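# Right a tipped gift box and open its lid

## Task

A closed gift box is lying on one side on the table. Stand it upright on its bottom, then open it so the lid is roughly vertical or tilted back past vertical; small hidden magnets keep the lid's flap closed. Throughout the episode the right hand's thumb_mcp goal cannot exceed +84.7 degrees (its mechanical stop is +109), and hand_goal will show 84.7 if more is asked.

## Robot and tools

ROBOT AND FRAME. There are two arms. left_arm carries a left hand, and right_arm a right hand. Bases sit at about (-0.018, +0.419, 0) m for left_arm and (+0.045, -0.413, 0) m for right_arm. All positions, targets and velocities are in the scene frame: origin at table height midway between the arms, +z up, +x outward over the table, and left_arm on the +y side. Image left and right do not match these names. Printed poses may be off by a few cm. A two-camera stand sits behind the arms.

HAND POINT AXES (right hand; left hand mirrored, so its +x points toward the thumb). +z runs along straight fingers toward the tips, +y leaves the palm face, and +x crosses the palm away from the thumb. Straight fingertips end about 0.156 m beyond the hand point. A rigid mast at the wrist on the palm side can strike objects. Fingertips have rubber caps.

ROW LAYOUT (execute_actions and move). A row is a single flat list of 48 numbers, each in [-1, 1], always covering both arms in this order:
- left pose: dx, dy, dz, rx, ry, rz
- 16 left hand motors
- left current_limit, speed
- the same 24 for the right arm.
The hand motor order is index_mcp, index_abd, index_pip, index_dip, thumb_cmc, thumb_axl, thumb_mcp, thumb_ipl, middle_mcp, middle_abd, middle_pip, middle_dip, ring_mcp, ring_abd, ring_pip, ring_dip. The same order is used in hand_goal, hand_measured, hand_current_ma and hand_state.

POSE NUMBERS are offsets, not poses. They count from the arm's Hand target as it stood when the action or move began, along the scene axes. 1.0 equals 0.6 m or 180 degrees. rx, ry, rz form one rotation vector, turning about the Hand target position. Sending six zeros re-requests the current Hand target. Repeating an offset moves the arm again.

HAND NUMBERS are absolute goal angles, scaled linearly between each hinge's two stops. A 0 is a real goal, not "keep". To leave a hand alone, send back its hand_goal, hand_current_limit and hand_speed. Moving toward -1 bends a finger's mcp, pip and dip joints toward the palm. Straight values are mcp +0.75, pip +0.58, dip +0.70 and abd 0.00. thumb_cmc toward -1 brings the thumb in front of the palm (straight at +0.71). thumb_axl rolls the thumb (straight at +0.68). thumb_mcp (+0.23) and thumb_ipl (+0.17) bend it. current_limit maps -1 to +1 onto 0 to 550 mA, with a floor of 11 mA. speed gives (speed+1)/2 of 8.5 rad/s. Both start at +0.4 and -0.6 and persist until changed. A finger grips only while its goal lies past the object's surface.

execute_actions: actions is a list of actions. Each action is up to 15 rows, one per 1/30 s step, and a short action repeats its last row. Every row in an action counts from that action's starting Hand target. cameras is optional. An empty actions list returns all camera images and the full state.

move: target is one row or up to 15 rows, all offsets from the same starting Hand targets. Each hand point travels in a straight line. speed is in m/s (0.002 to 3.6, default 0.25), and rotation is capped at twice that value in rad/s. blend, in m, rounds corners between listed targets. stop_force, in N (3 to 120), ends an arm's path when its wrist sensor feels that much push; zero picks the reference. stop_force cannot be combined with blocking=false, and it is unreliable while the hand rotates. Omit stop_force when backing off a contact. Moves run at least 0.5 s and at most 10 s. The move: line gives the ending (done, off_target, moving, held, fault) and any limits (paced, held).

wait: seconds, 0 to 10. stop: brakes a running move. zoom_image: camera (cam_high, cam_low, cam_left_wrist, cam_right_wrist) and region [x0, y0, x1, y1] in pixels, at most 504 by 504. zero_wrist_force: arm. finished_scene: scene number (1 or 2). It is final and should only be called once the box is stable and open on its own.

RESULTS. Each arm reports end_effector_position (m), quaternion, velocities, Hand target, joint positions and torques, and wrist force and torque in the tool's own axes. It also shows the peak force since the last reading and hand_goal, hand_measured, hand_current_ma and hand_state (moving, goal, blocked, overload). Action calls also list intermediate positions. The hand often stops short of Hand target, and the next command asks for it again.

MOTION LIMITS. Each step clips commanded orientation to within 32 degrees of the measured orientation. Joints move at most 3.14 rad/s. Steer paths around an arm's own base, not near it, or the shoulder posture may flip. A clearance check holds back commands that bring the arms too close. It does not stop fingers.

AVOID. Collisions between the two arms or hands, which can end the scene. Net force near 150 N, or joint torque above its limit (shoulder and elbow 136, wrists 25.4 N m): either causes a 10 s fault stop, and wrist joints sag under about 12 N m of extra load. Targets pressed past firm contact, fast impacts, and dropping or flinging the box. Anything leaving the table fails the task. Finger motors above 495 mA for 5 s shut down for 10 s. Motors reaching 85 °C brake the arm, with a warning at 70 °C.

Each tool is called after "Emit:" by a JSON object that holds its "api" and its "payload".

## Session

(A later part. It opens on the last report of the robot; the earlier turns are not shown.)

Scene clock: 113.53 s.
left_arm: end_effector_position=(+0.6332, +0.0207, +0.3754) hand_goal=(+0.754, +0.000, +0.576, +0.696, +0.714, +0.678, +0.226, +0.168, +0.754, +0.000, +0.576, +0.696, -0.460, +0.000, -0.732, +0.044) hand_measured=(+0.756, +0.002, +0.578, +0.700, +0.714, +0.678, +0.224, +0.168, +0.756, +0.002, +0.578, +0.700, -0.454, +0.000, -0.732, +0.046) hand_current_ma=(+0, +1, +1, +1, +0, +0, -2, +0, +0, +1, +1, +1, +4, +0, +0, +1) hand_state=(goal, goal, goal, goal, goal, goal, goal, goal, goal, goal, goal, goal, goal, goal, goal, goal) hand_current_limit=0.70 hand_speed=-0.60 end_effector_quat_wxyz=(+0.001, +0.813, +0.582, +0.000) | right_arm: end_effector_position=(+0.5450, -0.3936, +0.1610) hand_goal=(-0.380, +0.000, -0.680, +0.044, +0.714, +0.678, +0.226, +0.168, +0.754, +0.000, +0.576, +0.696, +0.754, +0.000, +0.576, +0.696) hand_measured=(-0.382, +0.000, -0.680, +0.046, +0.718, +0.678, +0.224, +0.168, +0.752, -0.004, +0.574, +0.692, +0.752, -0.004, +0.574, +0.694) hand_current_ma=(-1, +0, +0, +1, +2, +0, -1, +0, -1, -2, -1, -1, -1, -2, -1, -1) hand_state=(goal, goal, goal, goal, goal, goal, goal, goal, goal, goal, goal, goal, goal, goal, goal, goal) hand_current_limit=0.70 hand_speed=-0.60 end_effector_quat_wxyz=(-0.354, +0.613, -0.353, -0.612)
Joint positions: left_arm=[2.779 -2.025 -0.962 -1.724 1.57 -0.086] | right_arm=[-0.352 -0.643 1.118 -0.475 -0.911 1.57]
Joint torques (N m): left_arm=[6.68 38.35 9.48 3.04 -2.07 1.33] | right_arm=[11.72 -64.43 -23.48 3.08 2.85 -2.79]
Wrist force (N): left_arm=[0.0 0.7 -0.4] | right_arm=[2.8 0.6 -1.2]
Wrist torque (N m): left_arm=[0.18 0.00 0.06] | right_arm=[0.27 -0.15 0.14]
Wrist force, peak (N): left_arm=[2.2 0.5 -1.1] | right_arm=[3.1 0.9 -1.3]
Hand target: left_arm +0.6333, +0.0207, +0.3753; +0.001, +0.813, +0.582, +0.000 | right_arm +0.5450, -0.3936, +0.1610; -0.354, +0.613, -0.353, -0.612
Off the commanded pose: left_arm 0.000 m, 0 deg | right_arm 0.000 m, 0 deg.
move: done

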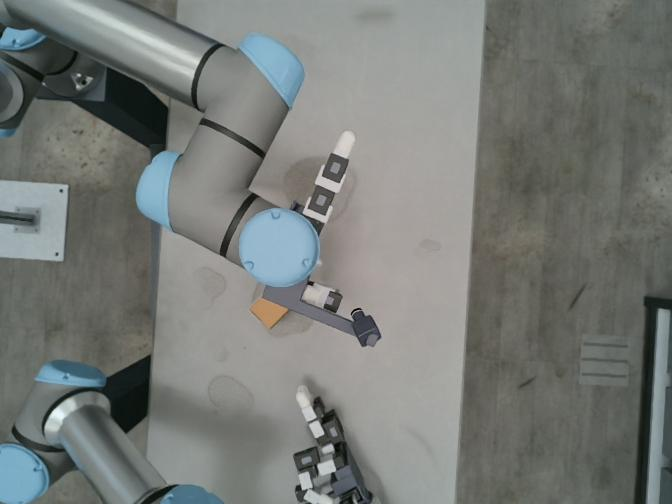

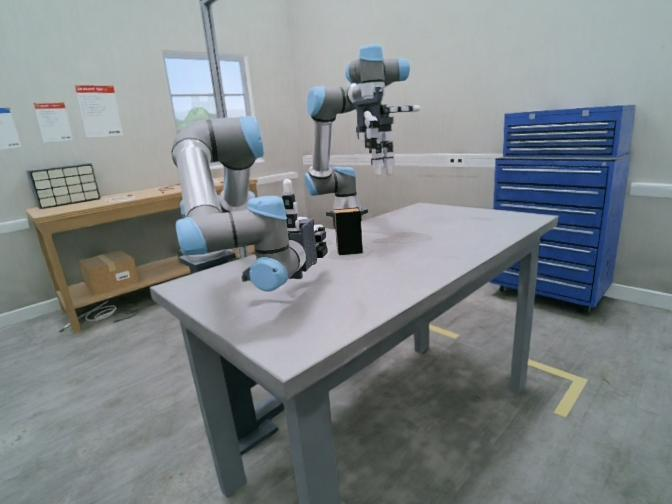

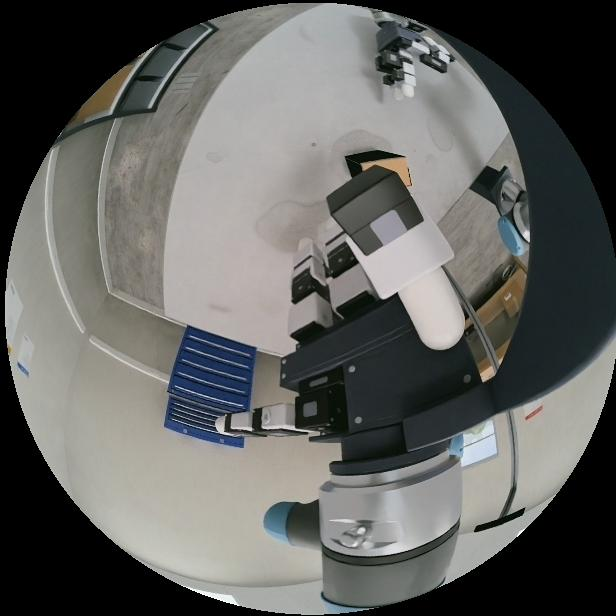

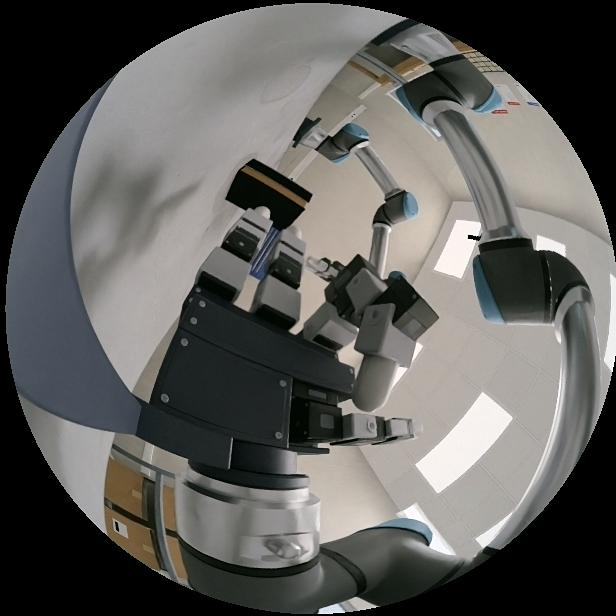

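Emit:
{"api": "execute_actions", "payload": {"actions": []}}

Emit:
{"api": "zoom_image", "payload": {"camera": "cam_high", "region": [200, 220, 420, 420]}}

Emit:
{"api": "zoom_image", "payload": {"camera": "cam_low", "region": [200, 100, 500, 400]}}

Scene clock: 118.13 s.
left_arm: end_effector_position=(+0.6333, +0.0207, +0.3753) hand_goal=(+0.754, +0.000, +0.576, +0.696, +0.714, +0.678, +0.226, +0.168, +0.754, +0.000, +0.576, +0.696, -0.460, +0.000, -0.732, +0.044) hand_measured=(+0.756, +0.002, +0.578, +0.700, +0.714, +0.678, +0.224, +0.168, +0.756, +0.002, +0.578, +0.700, -0.454, +0.000, -0.732, +0.046) hand_current_ma=(+0, +1, +1, +1, +0, +0, -2, +0, +0, +1, +1, +1, +4, +0, +0, +1) hand_state=(goal, goal, goal, goal, goal, goal, goal, goal, goal, goal, goal, goal, goal, goal, goal, goal) hand_current_limit=0.70 hand_speed=-0.60 end_effector_quat_wxyz=(+0.001, +0.813, +0.582, +0.000) | right_arm: end_effector_position=(+0.5450, -0.3936, +0.1610) hand_goal=(-0.380, +0.000, -0.680, +0.044, +0.714, +0.678, +0.226, +0.168, +0.754, +0.000, +0.576, +0.696, +0.754, +0.000, +0.576, +0.696) hand_measured=(-0.382, +0.000, -0.680, +0.046, +0.718, +0.678, +0.224, +0.168, +0.752, -0.004, +0.574, +0.692, +0.752, -0.004, +0.574, +0.694) hand_current_ma=(-1, +0, +0, +1, +2, +0, -1, +0, -1, -2, -1, -1, -1, -2, -1, -1) hand_state=(goal, goal, goal, goal, goal, goal, goal, goal, goal, goal, goal, goal, goal, goal, goal, goal) hand_current_limit=0.70 hand_speed=-0.60 end_effector_quat_wxyz=(-0.354, +0.613, -0.353, -0.612)
Joint positions: left_arm=[2.779 -2.025 -0.962 -1.724 1.57 -0.086] | right_arm=[-0.352 -0.643 1.118 -0.475 -0.911 1.57]
Joint velocities: within noise
Joint torques (N m): left_arm=[12.59 32.63 9.77 1.13 -2.25 1.34] | right_arm=[11.31 -63.96 -23.44 3.17 2.39 -2.76]
Wrist force (N): left_arm=[-0.1 0.4 0.1] | right_arm=[2.6 0.5 -1.2]
Wrist torque (N m): left_arm=[0.09 0.03 0.05] | right_arm=[0.26 -0.14 0.12]
Wrist force, peak (N): left_arm=[0.0 1.0 -0.4] | right_arm=[3.4 0.7 -1.4]
Hand target: left_arm +0.6333, +0.0207, +0.3753; +0.001, +0.813, +0.582, +0.000 | right_arm +0.5450, -0.3936, +0.1610; -0.354, +0.613, -0.353, -0.612
Off the commanded pose: left_arm 0.000 m, 0 deg | right_arm 0.000 m, 0 deg.

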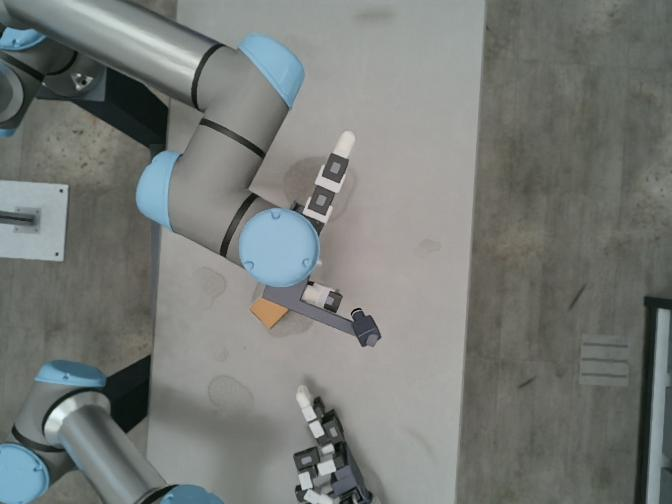

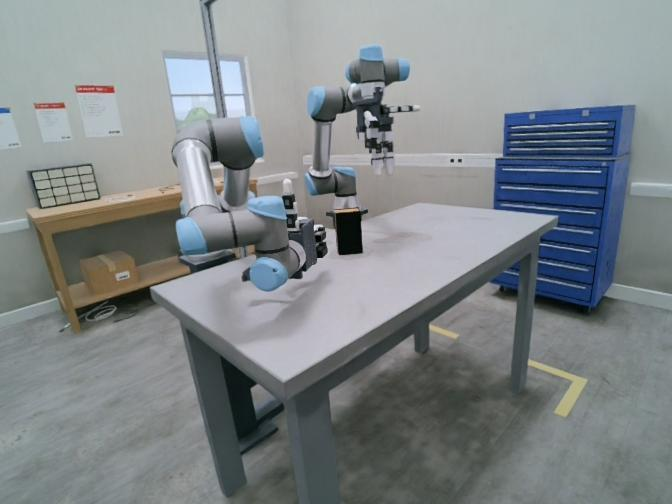

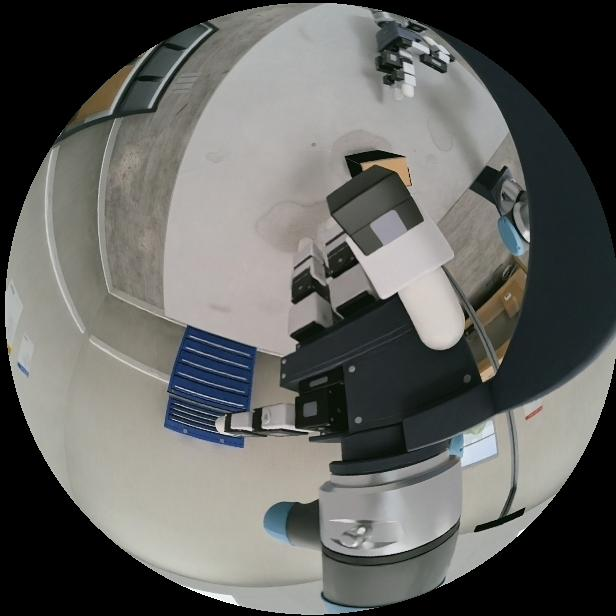

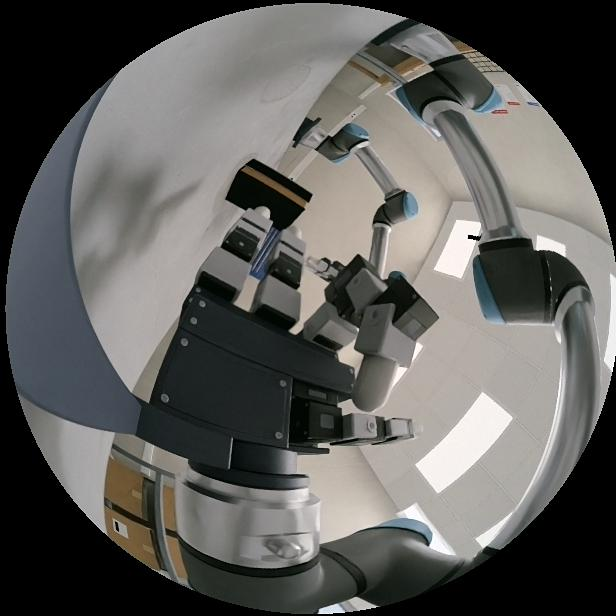

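Scaled by 2.291.

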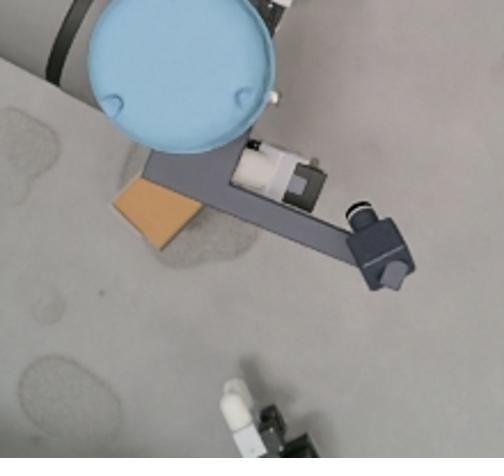

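Scaled by 1.680.

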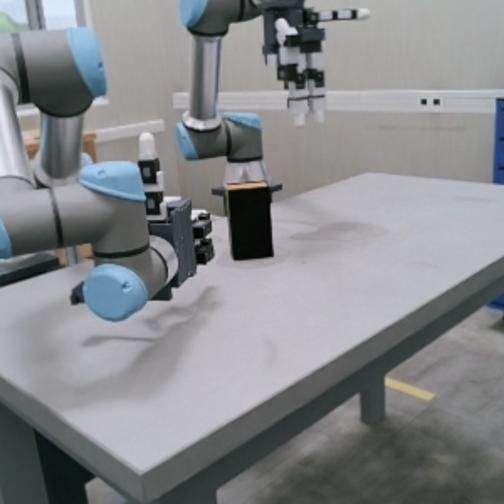

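Emit:
{"api": "zoom_image", "payload": {"camera": "cam_right_wrist", "region": [180, 140, 340, 300]}}

Emit:
{"api": "zoom_image", "payload": {"camera": "cam_left_wrist", "region": [270, 130, 480, 340]}}

Emit:
{"api": "zoom_image", "payload": {"camera": "cam_high", "region": [300, 120, 370, 190]}}

Scaled by 3.150 from the camera's 616x616 image, which has a finer 880x880 frame.

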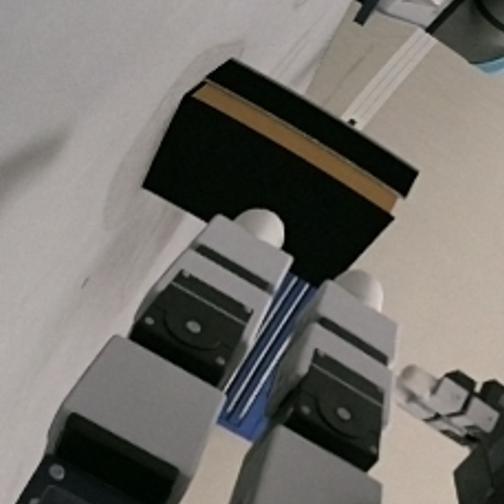

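Scaled by 2.400 from the camera's 616x616 image, which has a finer 880x880 frame.

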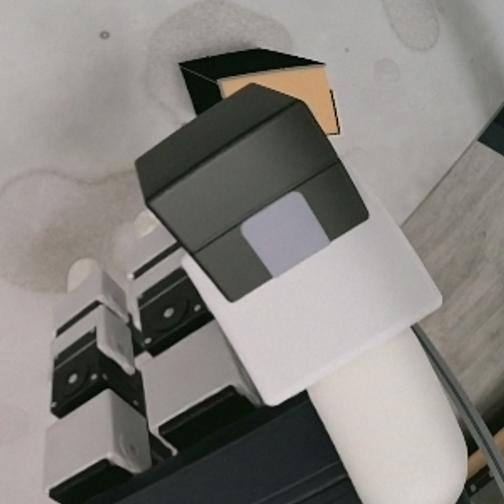

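Scaled by 7.200.

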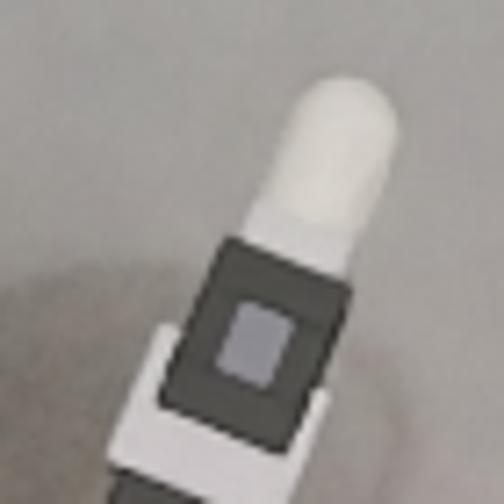

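Emit:
{"api": "zoom_image", "payload": {"camera": "cam_right_wrist", "region": [215, 150, 315, 235]}}

Emit:
{"api": "zoom_image", "payload": {"camera": "cam_left_wrist", "region": [335, 140, 420, 200]}}

Emit:
{"api": "zoom_image", "payload": {"camera": "cam_low", "region": [320, 195, 380, 265]}}

Scaled by 5.040 from the camera's 616x616 image, which has a finer 880x880 frame.

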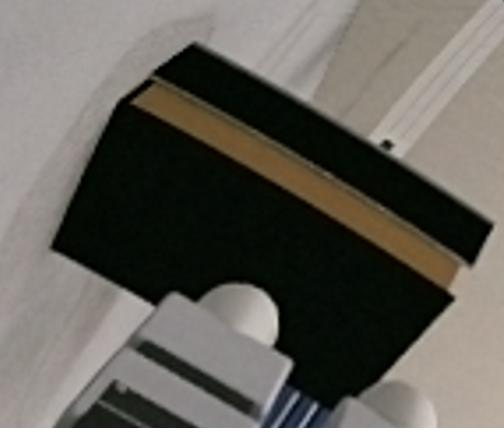

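Scaled by 5.929 from the camera's 616x616 image, which has a finer 880x880 frame.

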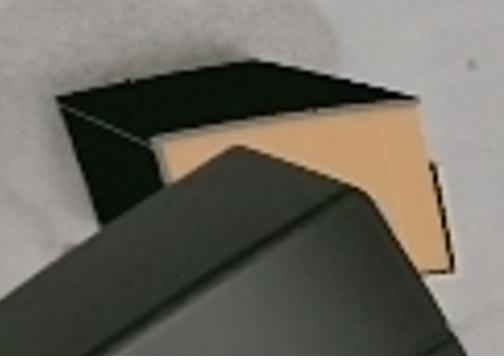

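Scaled by 7.200.

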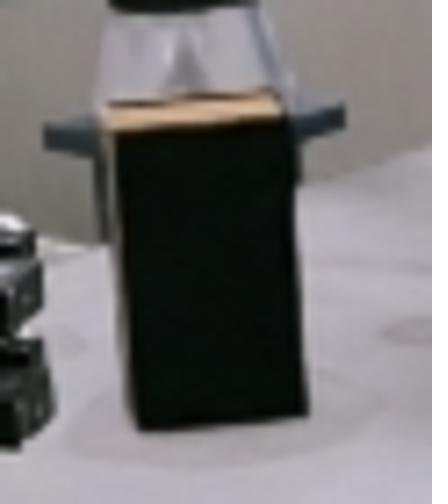

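Emit:
{"api": "move", "payload": {"target": [[0,0,0,0,0,0,-0.46,0,-0.732,0.044,0.714,0.678,0.226,0.168,-0.46,0,-0.732,0.044,-0.46,0,-0.732,0.044,0.7,-0.6,0,0,0,0,0,0,0.754,0,0.576,0.696,0.714,0.678,0.226,0.168,0.754,0,0.576,0.696,0.754,0,0.576,0.696,0.7,-0.6],[-0.1255,-0.2762,-0.2917,0,0,-0.1233,-0.46,0,-0.732,0.044,0.714,0.678,0.226,0.168,-0.46,0,-0.732,0.044,-0.46,0,-0.732,0.044,0.7,-0.6,-0.0417,0.1983,0.0233,-0.29433,0.40512,0.05234,0.754,0,0.576,0.696,0.714,0.678,0.226,0.168,0.754,0,0.576,0.696,0.754,0,0.576,0.696,0.7,-0.6]], "speed": 0.3, "cameras": ["all"]}}

Scene clock: 129.97 s.
left_arm: end_effector_position=(+0.5579, -0.1450, +0.2002) hand_goal=(-0.460, +0.000, -0.732, +0.044, +0.714, +0.678, +0.226, +0.168, -0.460, +0.000, -0.732, +0.044, -0.460, +0.000, -0.732, +0.044) hand_measured=(-0.444, +0.002, -0.728, +0.046, +0.714, +0.678, +0.224, +0.168, -0.440, +0.002, -0.728, +0.046, -0.454, +0.000, -0.732, +0.046) hand_current_ma=(+18, +1, +1, +1, +0, +0, -2, +0, +22, +1, +1, +1, +4, +0, +0, +1) hand_state=(goal, goal, goal, goal, goal, goal, goal, goal, goal, goal, goal, goal, goal, goal, goal, goal) hand_current_limit=0.70 hand_speed=-0.60 end_effector_quat_wxyz=(+0.001, +0.910, +0.415, +0.000) | right_arm: end_effector_position=(+0.5199, -0.2746, +0.1751) hand_goal=(+0.754, +0.000, +0.576, +0.696, +0.714, +0.678, +0.226, +0.168, +0.754, +0.000, +0.576, +0.696, +0.754, +0.000, +0.576, +0.696) hand_measured=(+0.762, -0.002, +0.576, +0.694, +0.722, +0.678, +0.224, +0.168, +0.762, -0.004, +0.576, +0.694, +0.762, -0.004, +0.576, +0.694) hand_current_ma=(+7, +0, +0, -1, +6, +0, -1, +0, +6, -1, +0, -1, +6, -1, +0, -1) hand_state=(goal, goal, goal, goal, goal, goal, goal, goal, goal, goal, goal, goal, goal, goal, goal, goal) hand_current_limit=0.70 hand_speed=-0.60 end_effector_quat_wxyz=(-0.253, -0.254, +0.660, +0.660)
Joint positions: left_arm=[2.564 -2.142 -1.233 -1.337 1.57 0.087] | right_arm=[-0.261 -0.756 1.496 -0.74 -1.029 3.14]
Joint torques (N m): left_arm=[13.17 57.27 30.73 1.92 -1.84 -1.41] | right_arm=[-12.24 -39.03 -21.18 0.24 2.94 2.44]
Wrist force (N): left_arm=[-0.1 0.5 0.1] | right_arm=[-1.1 0.0 -1.2]
Wrist torque (N m): left_arm=[0.21 0.03 -0.04] | right_arm=[0.32 0.21 -0.19]
Wrist force, peak (N): left_arm=[0.5 0.8 -0.8] | right_arm=[3.1 1.0 -1.6]
Hand target: left_arm +0.5580, -0.1450, +0.2003; +0.001, +0.910, +0.415, +0.000 | right_arm +0.5200, -0.2747, +0.1750; -0.253, -0.254, +0.660, +0.660
Off the commanded pose: left_arm 0.000 m, 0 deg | right_arm 0.000 m, 0 deg.
move: done

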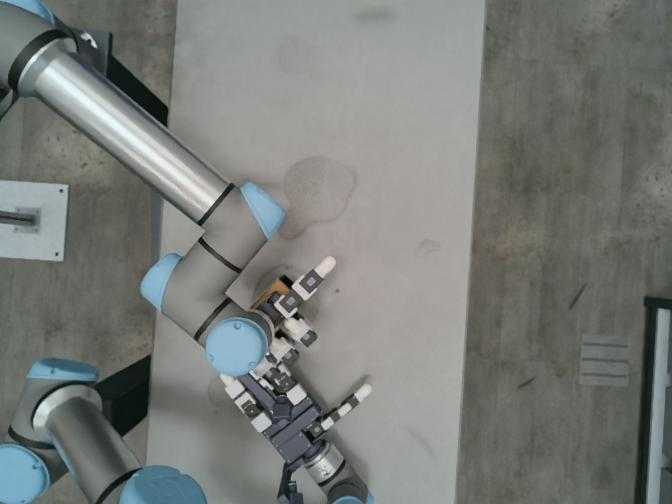

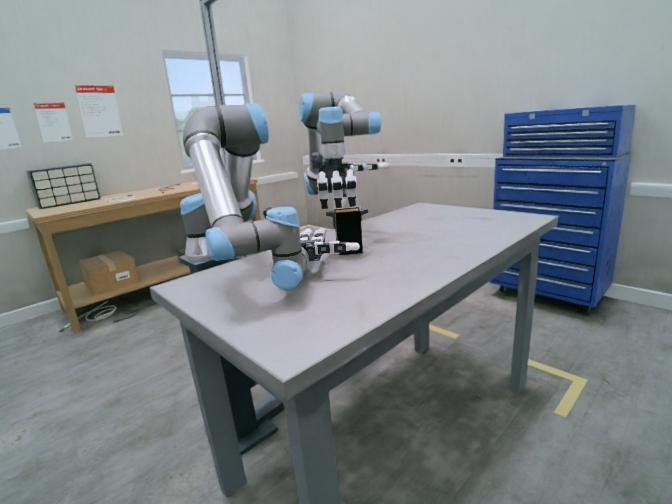

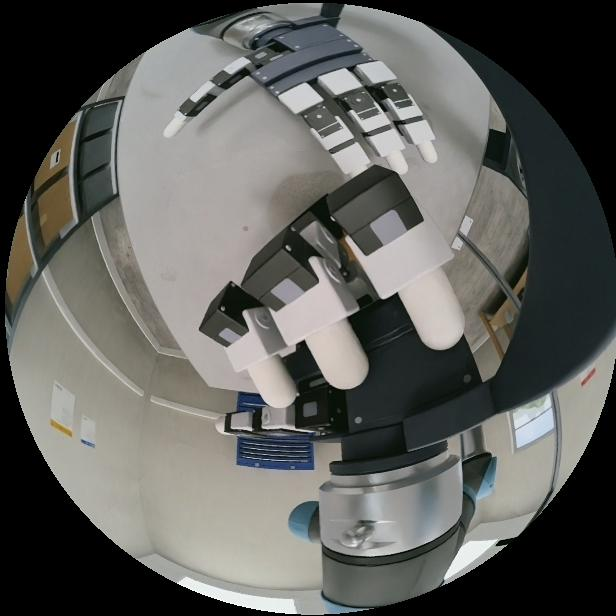

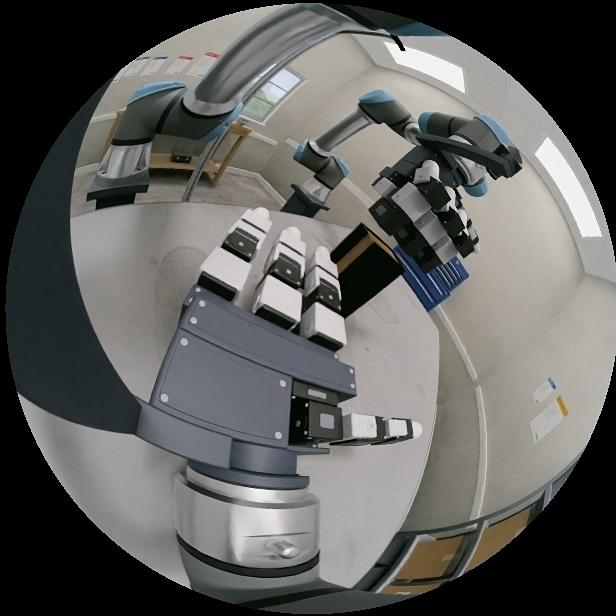

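Emit:
{"api": "zoom_image", "payload": {"camera": "cam_right_wrist", "region": [200, 150, 500, 350]}}

Emit:
{"api": "zoom_image", "payload": {"camera": "cam_low", "region": [270, 150, 410, 290]}}

Emit:
{"api": "zoom_image", "payload": {"camera": "cam_high", "region": [190, 240, 350, 400]}}

Scaled by 1.680 from the camera's 616x616 image, which has a finer 880x880 frame.

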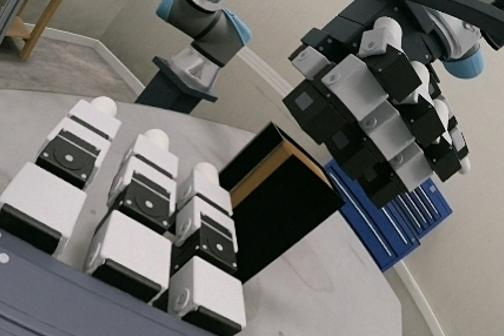

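Scaled by 3.600.

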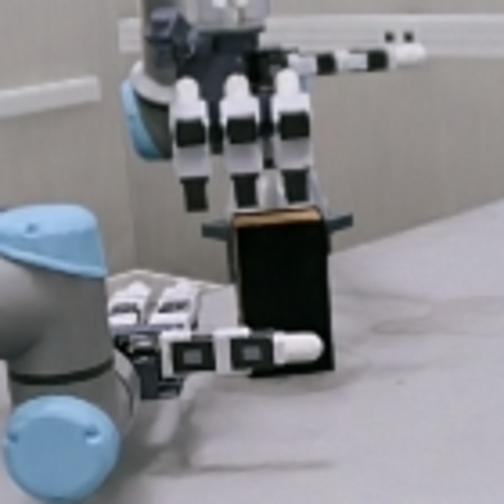

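Scaled by 3.150.

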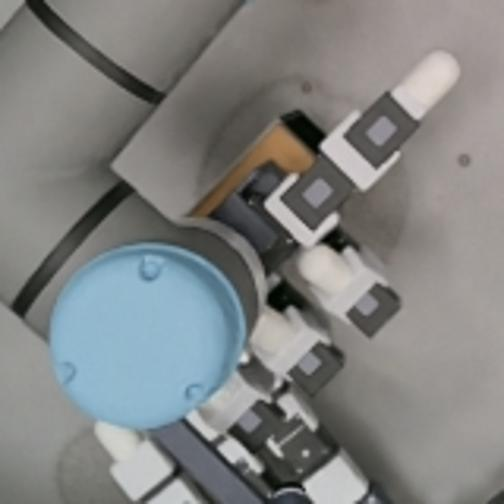

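Emit:
{"api": "move", "payload": {"target": [0,0,-0.1333,0,0,0,-0.46,0,-0.732,0.044,0.714,0.678,0.226,0.168,-0.46,0,-0.732,0.044,-0.46,0,-0.732,0.044,0.7,-0.6,0,0,0,0,0,0,0.754,0,0.576,0.696,0.714,0.678,0.226,0.168,0.754,0,0.576,0.696,0.754,0,0.576,0.696,0.7,-0.6], "speed": 0.035, "stop_force": 8, "cameras": ["cam_high","cam_low","cam_right_wrist"]}}

Emit:
{"api": "zoom_image", "payload": {"camera": "cam_right_wrist", "region": [200, 150, 500, 350]}}

Emit:
{"api": "zoom_image", "payload": {"camera": "cam_low", "region": [270, 150, 410, 290]}}

Scene clock: 133.40 s.
left_arm: end_effector_position=(+0.5580, -0.1450, +0.1470) hand_goal=(-0.460, +0.000, -0.732, +0.044, +0.714, +0.678, +0.226, +0.168, -0.460, +0.000, -0.732, +0.044, -0.460, +0.000, -0.732, +0.044) hand_measured=(-0.452, +0.002, -0.726, +0.046, +0.718, +0.678, +0.224, +0.168, -0.454, +0.002, -0.728, +0.046, -0.454, +0.000, -0.732, +0.046) hand_current_ma=(+5, +1, +4, +0, +2, +0, -2, +0, +3, +1, +1, +1, +4, +0, +0, +1) hand_state=(goal, goal, goal, goal, goal, goal, goal, goal, goal, goal, goal, goal, goal, goal, goal, goal) hand_current_limit=0.70 hand_speed=-0.60 end_effector_quat_wxyz=(+0.001, +0.910, +0.415, +0.000) | right_arm: end_effector_position=(+0.5200, -0.2747, +0.1750) hand_goal=(+0.754, +0.000, +0.576, +0.696, +0.714, +0.678, +0.226, +0.168, +0.754, +0.000, +0.576, +0.696, +0.754, +0.000, +0.576, +0.696) hand_measured=(+0.762, -0.002, +0.576, +0.694, +0.722, +0.678, +0.224, +0.168, +0.762, -0.004, +0.576, +0.694, +0.762, -0.004, +0.576, +0.694) hand_current_ma=(+7, +0, +0, -1, +6, +0, -1, +0, +6, -1, +0, -1, +6, -1, +0, -1) hand_state=(goal, goal, goal, goal, goal, goal, goal, goal, goal, goal, goal, goal, goal, goal, goal, goal) hand_current_limit=0.70 hand_speed=-0.60 end_effector_quat_wxyz=(-0.253, -0.254, +0.660, +0.660)
Joint positions: left_arm=[2.564 -2.179 -1.313 -1.219 1.57 0.087] | right_arm=[-0.261 -0.756 1.496 -0.74 -1.029 3.141]
Joint torques (N m): left_arm=[10.99 57.62 30.58 4.53 -0.01 -1.33] | right_arm=[-13.27 -38.77 -20.41 -0.24 2.59 2.73]
Wrist force (N): left_arm=[0.1 0.5 0.1] | right_arm=[-1.0 -0.2 -0.8]
Wrist torque (N m): left_arm=[0.21 0.02 -0.04] | right_arm=[0.24 0.18 -0.21]
Wrist force, peak (N): left_arm=[-1.7 0.4 -29.5] | right_arm=[-1.4 0.0 -0.9]
Hand target: left_arm +0.5580, -0.1450, +0.1470; +0.001, +0.910, +0.415, +0.000 (not the last commanded pose) | right_arm +0.5200, -0.2747, +0.1750; -0.253, -0.254, +0.660, +0.660
Off the commanded pose: left_arm 0.027 m, 0 deg | right_arm 0.000 m, 0 deg.
move: contact (left_arm)
Images, in order (width x height): cam_high 672x504, cam_low 672x504, cam_right_wrist 616x616.

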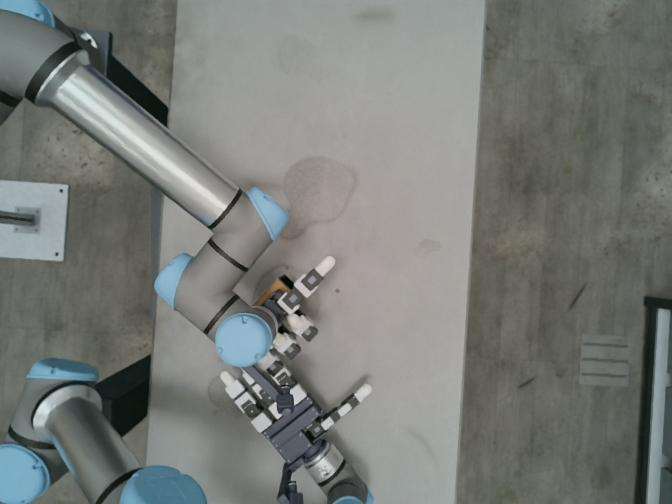

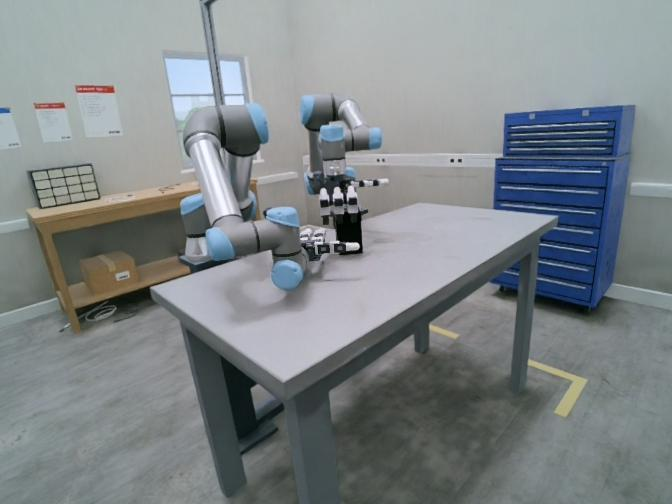

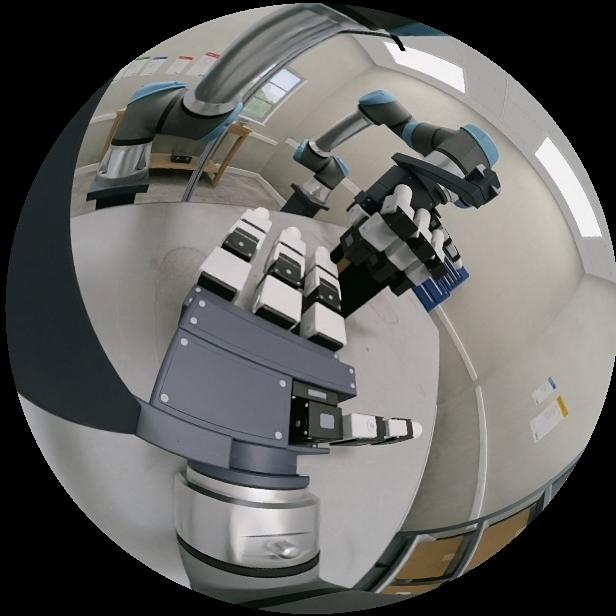

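Scaled by 1.680 from the camera's 616x616 image, which has a finer 880x880 frame.

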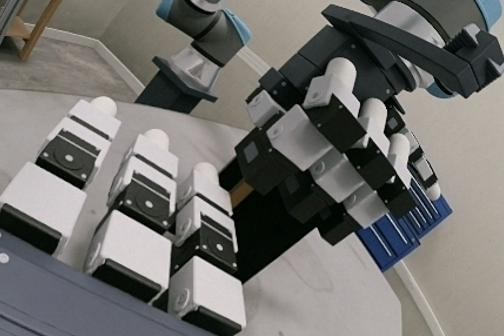

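Scaled by 3.600.

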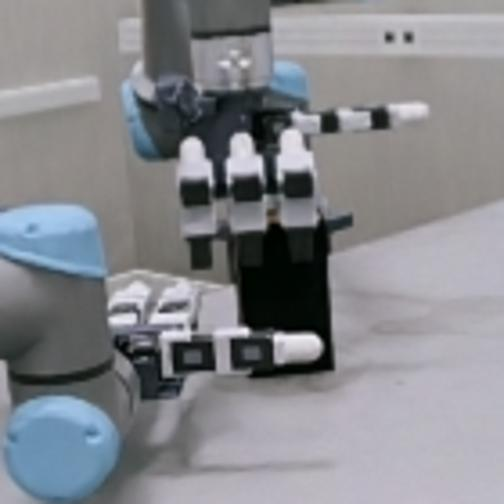

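Emit:
{"api": "move", "payload": {"target": [0,0,-0.03,0,0,0,-0.46,0,-0.732,0.044,0.714,0.678,0.226,0.168,-0.46,0,-0.732,0.044,-0.46,0,-0.732,0.044,0.7,-0.6,0,0,0,0,0,0,0.754,0,0.576,0.696,0.714,0.678,0.226,0.168,0.754,0,0.576,0.696,0.754,0,0.576,0.696,0.7,-0.6], "speed": 0.006, "stop_force": 25}}

Scene clock: 135.10 s.
left_arm: end_effector_position=(+0.5581, -0.1451, +0.1460) hand_goal=(-0.460, +0.000, -0.732, +0.044, +0.714, +0.678, +0.226, +0.168, -0.460, +0.000, -0.732, +0.044, -0.460, +0.000, -0.732, +0.044) hand_measured=(-0.466, +0.002, -0.720, +0.046, +0.718, +0.678, +0.224, +0.168, -0.470, +0.002, -0.728, +0.046, -0.454, +0.000, -0.732, +0.046) hand_current_ma=(-4, +1, +9, +0, +2, +0, -2, +0, -9, +1, +1, +1, +4, +0, +0, +1) hand_state=(goal, goal, goal, goal, goal, goal, goal, goal, goal, goal, goal, goal, goal, goal, goal, goal) hand_current_limit=0.70 hand_speed=-0.60 end_effector_quat_wxyz=(+0.001, +0.910, +0.415, +0.000) | right_arm: end_effector_position=(+0.5200, -0.2747, +0.1750) hand_goal=(+0.754, +0.000, +0.576, +0.696, +0.714, +0.678, +0.226, +0.168, +0.754, +0.000, +0.576, +0.696, +0.754, +0.000, +0.576, +0.696) hand_measured=(+0.762, -0.002, +0.576, +0.694, +0.722, +0.678, +0.224, +0.168, +0.762, -0.004, +0.576, +0.694, +0.762, -0.004, +0.576, +0.694) hand_current_ma=(+7, +0, +0, -1, +6, +0, -1, +0, +6, -1, +0, -1, +6, -1, +0, -1) hand_state=(goal, goal, goal, goal, goal, goal, goal, goal, goal, goal, goal, goal, goal, goal, goal, goal) hand_current_limit=0.70 hand_speed=-0.60 end_effector_quat_wxyz=(-0.253, -0.254, +0.660, +0.660)
Joint positions: left_arm=[2.564 -2.18 -1.315 -1.215 1.57 0.087] | right_arm=[-0.261 -0.756 1.496 -0.74 -1.029 3.141]
Joint torques (N m): left_arm=[11.49 37.59 18.12 -1.14 0 -1.47] | right_arm=[-13.64 -38 -21.31 -0.34 2.74 2.51]
Wrist force (N): left_arm=[-0.7 0.6 -25.2] | right_arm=[-0.9 -0.2 -1.0]
Wrist torque (N m): left_arm=[1.82 0.21 -0.03] | right_arm=[0.27 0.18 -0.20]
Wrist force, peak (N): left_arm=[-1.3 0.7 -31.5] | right_arm=[-1.3 -0.1 -1.3]
Hand target: left_arm +0.5581, -0.1451, +0.1460; +0.001, +0.910, +0.415, +0.000 (not the last commanded pose) | right_arm +0.5200, -0.2747, +0.1750; -0.253, -0.254, +0.660, +0.660
Off the commanded pose: left_arm 0.017 m, 0 deg | right_arm 0.000 m, 0 deg.
move: contact (left_arm)

Emit:
{"api": "move", "payload": {"target": [0,0,-0.03,0,0,0,-0.46,0,-0.732,0.044,0.714,0.678,0.226,0.168,-0.46,0,-0.732,0.044,-0.46,0,-0.732,0.044,0.7,-0.6,0,0,0,0,0,0,0.754,0,0.576,0.696,0.714,0.678,0.226,0.168,0.754,0,0.576,0.696,0.754,0,0.576,0.696,0.7,-0.6], "speed": 0.004, "stop_force": 12}}

Emit:
{"api": "move", "payload": {"target": [0,0,0,0,0,0,-0.46,0,-0.732,0.044,0.714,0.678,0.226,0.168,-0.46,0,-0.732,0.044,-0.46,0,-0.732,0.044,0.7,-0.6,-0.0437,0.075,0,0,0,0,0.754,0,0.576,0.696,0.714,0.678,0.226,0.168,0.754,0,0.576,0.696,0.754,0,0.576,0.696,0.7,-0.6], "speed": 0.1, "cameras": ["cam_low","cam_right_wrist"]}}

Emit:
{"api": "zoom_image", "payload": {"camera": "cam_right_wrist", "region": [270, 220, 400, 350]}}

Scene clock: 136.80 s.
left_arm: end_effector_position=(+0.5582, -0.1452, +0.1457) hand_goal=(-0.460, +0.000, -0.732, +0.044, +0.714, +0.678, +0.226, +0.168, -0.460, +0.000, -0.732, +0.044, -0.460, +0.000, -0.732, +0.044) hand_measured=(-0.470, +0.002, -0.718, +0.046, +0.720, +0.676, +0.224, +0.168, -0.474, +0.002, -0.726, +0.046, -0.454, +0.000, -0.732, +0.046) hand_current_ma=(-9, +1, +14, +0, +4, +0, -2, +0, -14, +1, +4, +1, +4, +0, +0, +1) hand_state=(goal, goal, goal, goal, goal, goal, goal, goal, goal, goal, goal, goal, goal, goal, goal, goal) hand_current_limit=0.70 hand_speed=-0.60 end_effector_quat_wxyz=(+0.001, +0.910, +0.415, +0.000) | right_arm: end_effector_position=(+0.5200, -0.2747, +0.1750) hand_goal=(+0.754, +0.000, +0.576, +0.696, +0.714, +0.678, +0.226, +0.168, +0.754, +0.000, +0.576, +0.696, +0.754, +0.000, +0.576, +0.696) hand_measured=(+0.762, -0.002, +0.576, +0.694, +0.722, +0.678, +0.224, +0.168, +0.762, -0.004, +0.576, +0.694, +0.762, -0.004, +0.576, +0.694) hand_current_ma=(+7, +0, +0, -1, +6, +0, -1, +0, +6, -1, +0, -1, +6, -1, +0, -1) hand_state=(goal, goal, goal, goal, goal, goal, goal, goal, goal, goal, goal, goal, goal, goal, goal, goal) hand_current_limit=0.70 hand_speed=-0.60 end_effector_quat_wxyz=(-0.253, -0.254, +0.660, +0.660)
Joint positions: left_arm=[2.564 -2.18 -1.316 -1.213 1.57 0.087] | right_arm=[-0.261 -0.756 1.496 -0.74 -1.029 3.141]
Joint torques (N m): left_arm=[11.32 29.25 12.42 -3.47 0.01 -1.4] | right_arm=[-13.32 -38.81 -21.22 -0.31 2.73 2.3]
Wrist force (N): left_arm=[-1.9 0.9 -37.8] | right_arm=[-1.1 -0.2 -0.8]
Wrist torque (N m): left_arm=[2.60 0.26 -0.12] | right_arm=[0.26 0.19 -0.21]
Wrist force, peak (N): left_arm=[-1.9 1.0 -41.8] | right_arm=[-1.4 0.1 -1.0]
Hand target: left_arm +0.5582, -0.1452, +0.1457; +0.001, +0.910, +0.415, +0.000 (not the last commanded pose) | right_arm +0.5200, -0.2747, +0.1750; -0.253, -0.254, +0.660, +0.660
Off the commanded pose: left_arm 0.018 m, 0 deg | right_arm 0.000 m, 0 deg.
move: contact (left_arm)

Scene clock: 137.70 s.
left_arm: end_effector_position=(+0.5582, -0.1452, +0.1457) hand_goal=(-0.460, +0.000, -0.732, +0.044, +0.714, +0.678, +0.226, +0.168, -0.460, +0.000, -0.732, +0.044, -0.460, +0.000, -0.732, +0.044) hand_measured=(-0.470, +0.002, -0.718, +0.046, +0.720, +0.676, +0.224, +0.168, -0.474, +0.002, -0.726, +0.046, -0.454, +0.000, -0.732, +0.046) hand_current_ma=(-9, +1, +14, +0, +4, +0, -2, +0, -14, +1, +4, +1, +4, +0, +0, +1) hand_state=(goal, goal, goal, goal, goal, goal, goal, goal, goal, goal, goal, goal, goal, goal, goal, goal) hand_current_limit=0.70 hand_speed=-0.60 end_effector_quat_wxyz=(+0.001, +0.910, +0.415, +0.000) | right_arm: end_effector_position=(+0.4938, -0.2296, +0.1750) hand_goal=(+0.754, +0.000, +0.576, +0.696, +0.714, +0.678, +0.226, +0.168, +0.754, +0.000, +0.576, +0.696, +0.754, +0.000, +0.576, +0.696) hand_measured=(+0.762, -0.002, +0.576, +0.694, +0.722, +0.678, +0.224, +0.168, +0.762, -0.002, +0.576, +0.694, +0.762, -0.004, +0.576, +0.694) hand_current_ma=(+7, +0, +0, -1, +6, +0, -1, +0, +6, -1, +0, -1, +6, -1, +0, -1) hand_state=(goal, goal, goal, goal, goal, goal, goal, goal, goal, goal, goal, goal, goal, goal, goal, goal) hand_current_limit=0.70 hand_speed=-0.60 end_effector_quat_wxyz=(-0.253, -0.254, +0.660, +0.660)
Joint positions: left_arm=[2.564 -2.18 -1.316 -1.213 1.57 0.087] | right_arm=[-0.198 -0.805 1.597 -0.792 -0.967 3.141]
Joint torques (N m): left_arm=[11.7 29.69 13.13 -1.99 0.21 -1.37] | right_arm=[-10.45 -36.88 -15.97 3.35 -3.29 -1.66]
Wrist force (N): left_arm=[-1.8 0.9 -37.6] | right_arm=[-1.4 0.1 -1.0]
Wrist torque (N m): left_arm=[2.59 0.25 -0.11] | right_arm=[0.30 0.25 -0.22]
Wrist force, peak (N): left_arm=[-1.6 1.1 -38.0] | right_arm=[-0.6 -0.6 -2.4]
Hand target: left_arm +0.5582, -0.1452, +0.1457; +0.001, +0.910, +0.415, +0.000 | right_arm +0.4938, -0.2297, +0.1750; -0.253, -0.254, +0.660, +0.660
Off the commanded pose: left_arm 0.000 m, 0 deg | right_arm 0.000 m, 0 deg.
move: done
Images, in order (width x height): cam_low 672x504, cam_right_wrist 616x616.

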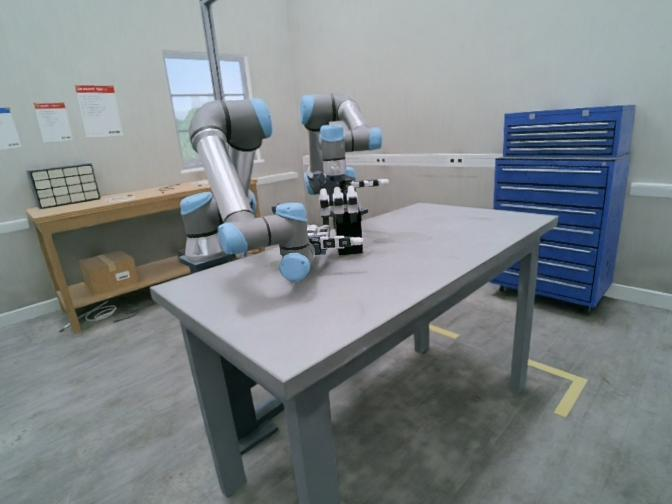

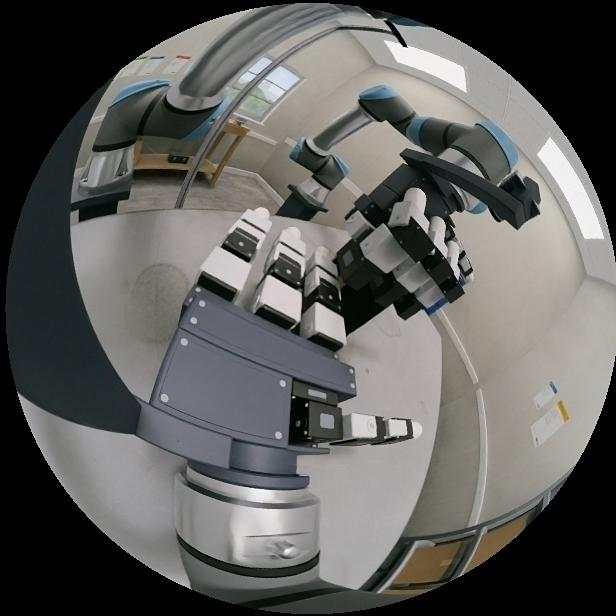

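Scaled by 3.877 from the camera's 616x616 image, which has a finer 880x880 frame.

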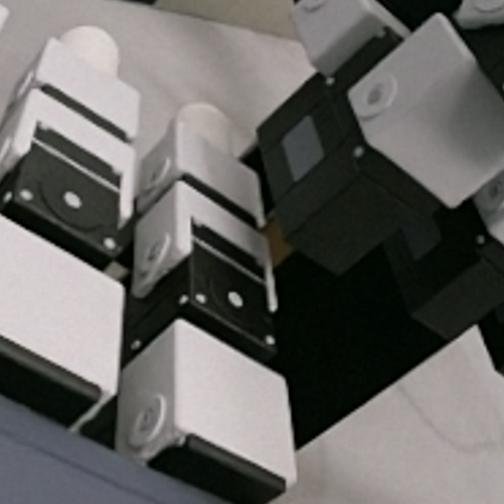

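Emit:
{"api": "move", "payload": {"target": [0,0,0,0,0,0,-0.46,0,-0.732,0.044,0.714,0.678,0.226,0.168,-0.46,0,-0.732,0.044,-0.46,0,-0.732,0.044,0.7,-0.6,0.0273,0.0315,0,0,0,0,0.754,0,0.576,0.696,0.714,0.678,0.226,0.168,0.754,0,0.576,0.696,0.754,0,0.576,0.696,0.7,-0.6], "speed": 0.01, "stop_force": 3, "cameras": ["cam_right_wrist"]}}

Emit:
{"api": "zoom_image", "payload": {"camera": "cam_right_wrist", "region": [270, 220, 400, 350]}}

Scene clock: 141.37 s.
left_arm: end_effector_position=(+0.5582, -0.1452, +0.1457) hand_goal=(-0.460, +0.000, -0.732, +0.044, +0.714, +0.678, +0.226, +0.168, -0.460, +0.000, -0.732, +0.044, -0.460, +0.000, -0.732, +0.044) hand_measured=(-0.470, +0.002, -0.718, +0.046, +0.720, +0.676, +0.224, +0.168, -0.474, +0.002, -0.726, +0.046, -0.454, +0.000, -0.732, +0.046) hand_current_ma=(-9, +1, +14, +0, +4, +0, -2, +0, -14, +1, +4, +1, +4, +0, +0, +1) hand_state=(goal, goal, goal, goal, goal, goal, goal, goal, goal, goal, goal, goal, goal, goal, goal, goal) hand_current_limit=0.70 hand_speed=-0.60 end_effector_quat_wxyz=(+0.001, +0.910, +0.415, +0.000) | right_arm: end_effector_position=(+0.5093, -0.2117, +0.1750) hand_goal=(+0.754, +0.000, +0.576, +0.696, +0.714, +0.678, +0.226, +0.168, +0.754, +0.000, +0.576, +0.696, +0.754, +0.000, +0.576, +0.696) hand_measured=(+0.762, -0.038, +0.576, +0.694, +0.722, +0.678, +0.224, +0.168, +0.762, -0.002, +0.576, +0.694, +0.762, -0.004, +0.576, +0.694) hand_current_ma=(+7, -53, +0, -1, +6, +0, -1, +0, +6, -1, +0, -1, +6, -1, +0, -1) hand_state=(goal, blocked, goal, goal, goal, goal, goal, goal, goal, goal, goal, goal, goal, goal, goal, goal) hand_current_limit=0.70 hand_speed=-0.60 end_effector_quat_wxyz=(-0.253, -0.254, +0.660, +0.660)
Joint positions: left_arm=[2.564 -2.18 -1.316 -1.213 1.57 0.087] | right_arm=[-0.162 -0.778 1.541 -0.763 -0.931 3.141]
Joint torques (N m): left_arm=[11.91 29.86 13.16 -1.08 -0.03 -1.36] | right_arm=[-14.57 -57.07 -5.66 -0.31 -3.1 -2.1]
Wrist force (N): left_arm=[-1.1 0.9 -37.8] | right_arm=[0.1 -0.4 -0.7]
Wrist torque (N m): left_arm=[2.62 0.25 -0.07] | right_arm=[0.22 0.29 -0.11]
Wrist force, peak (N): left_arm=[-1.5 1.0 -37.8] | right_arm=[1.7 0.1 -2.2]
Hand target: left_arm +0.5582, -0.1452, +0.1457; +0.001, +0.910, +0.415, +0.000 | right_arm +0.5093, -0.2117, +0.1750; -0.253, -0.254, +0.660, +0.660 (not the last commanded pose)
Off the commanded pose: left_arm 0.000 m, 0 deg | right_arm 0.001 m, 0 deg.
move: contact (right_arm)
Images, in order (width x height): cam_right_wrist 616x616.

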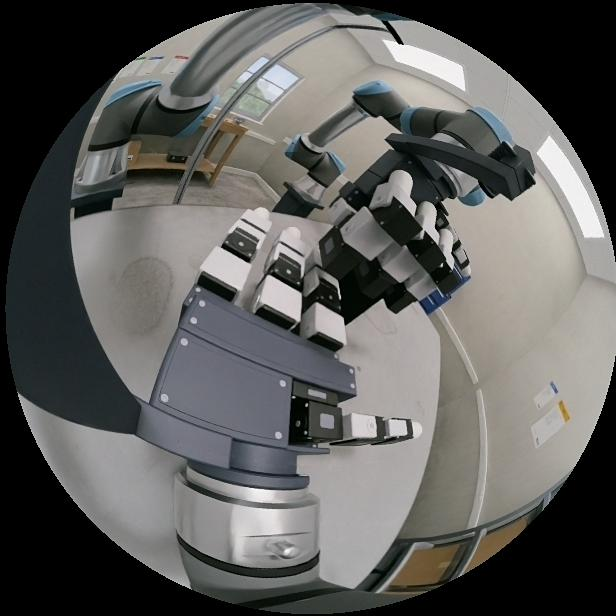

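Scaled by 3.877 from the camera's 616x616 image, which has a finer 880x880 frame.

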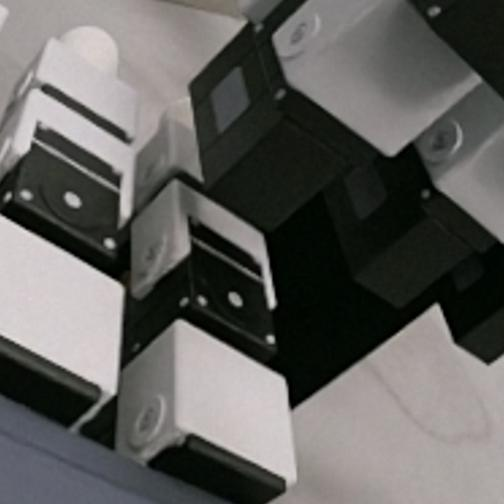

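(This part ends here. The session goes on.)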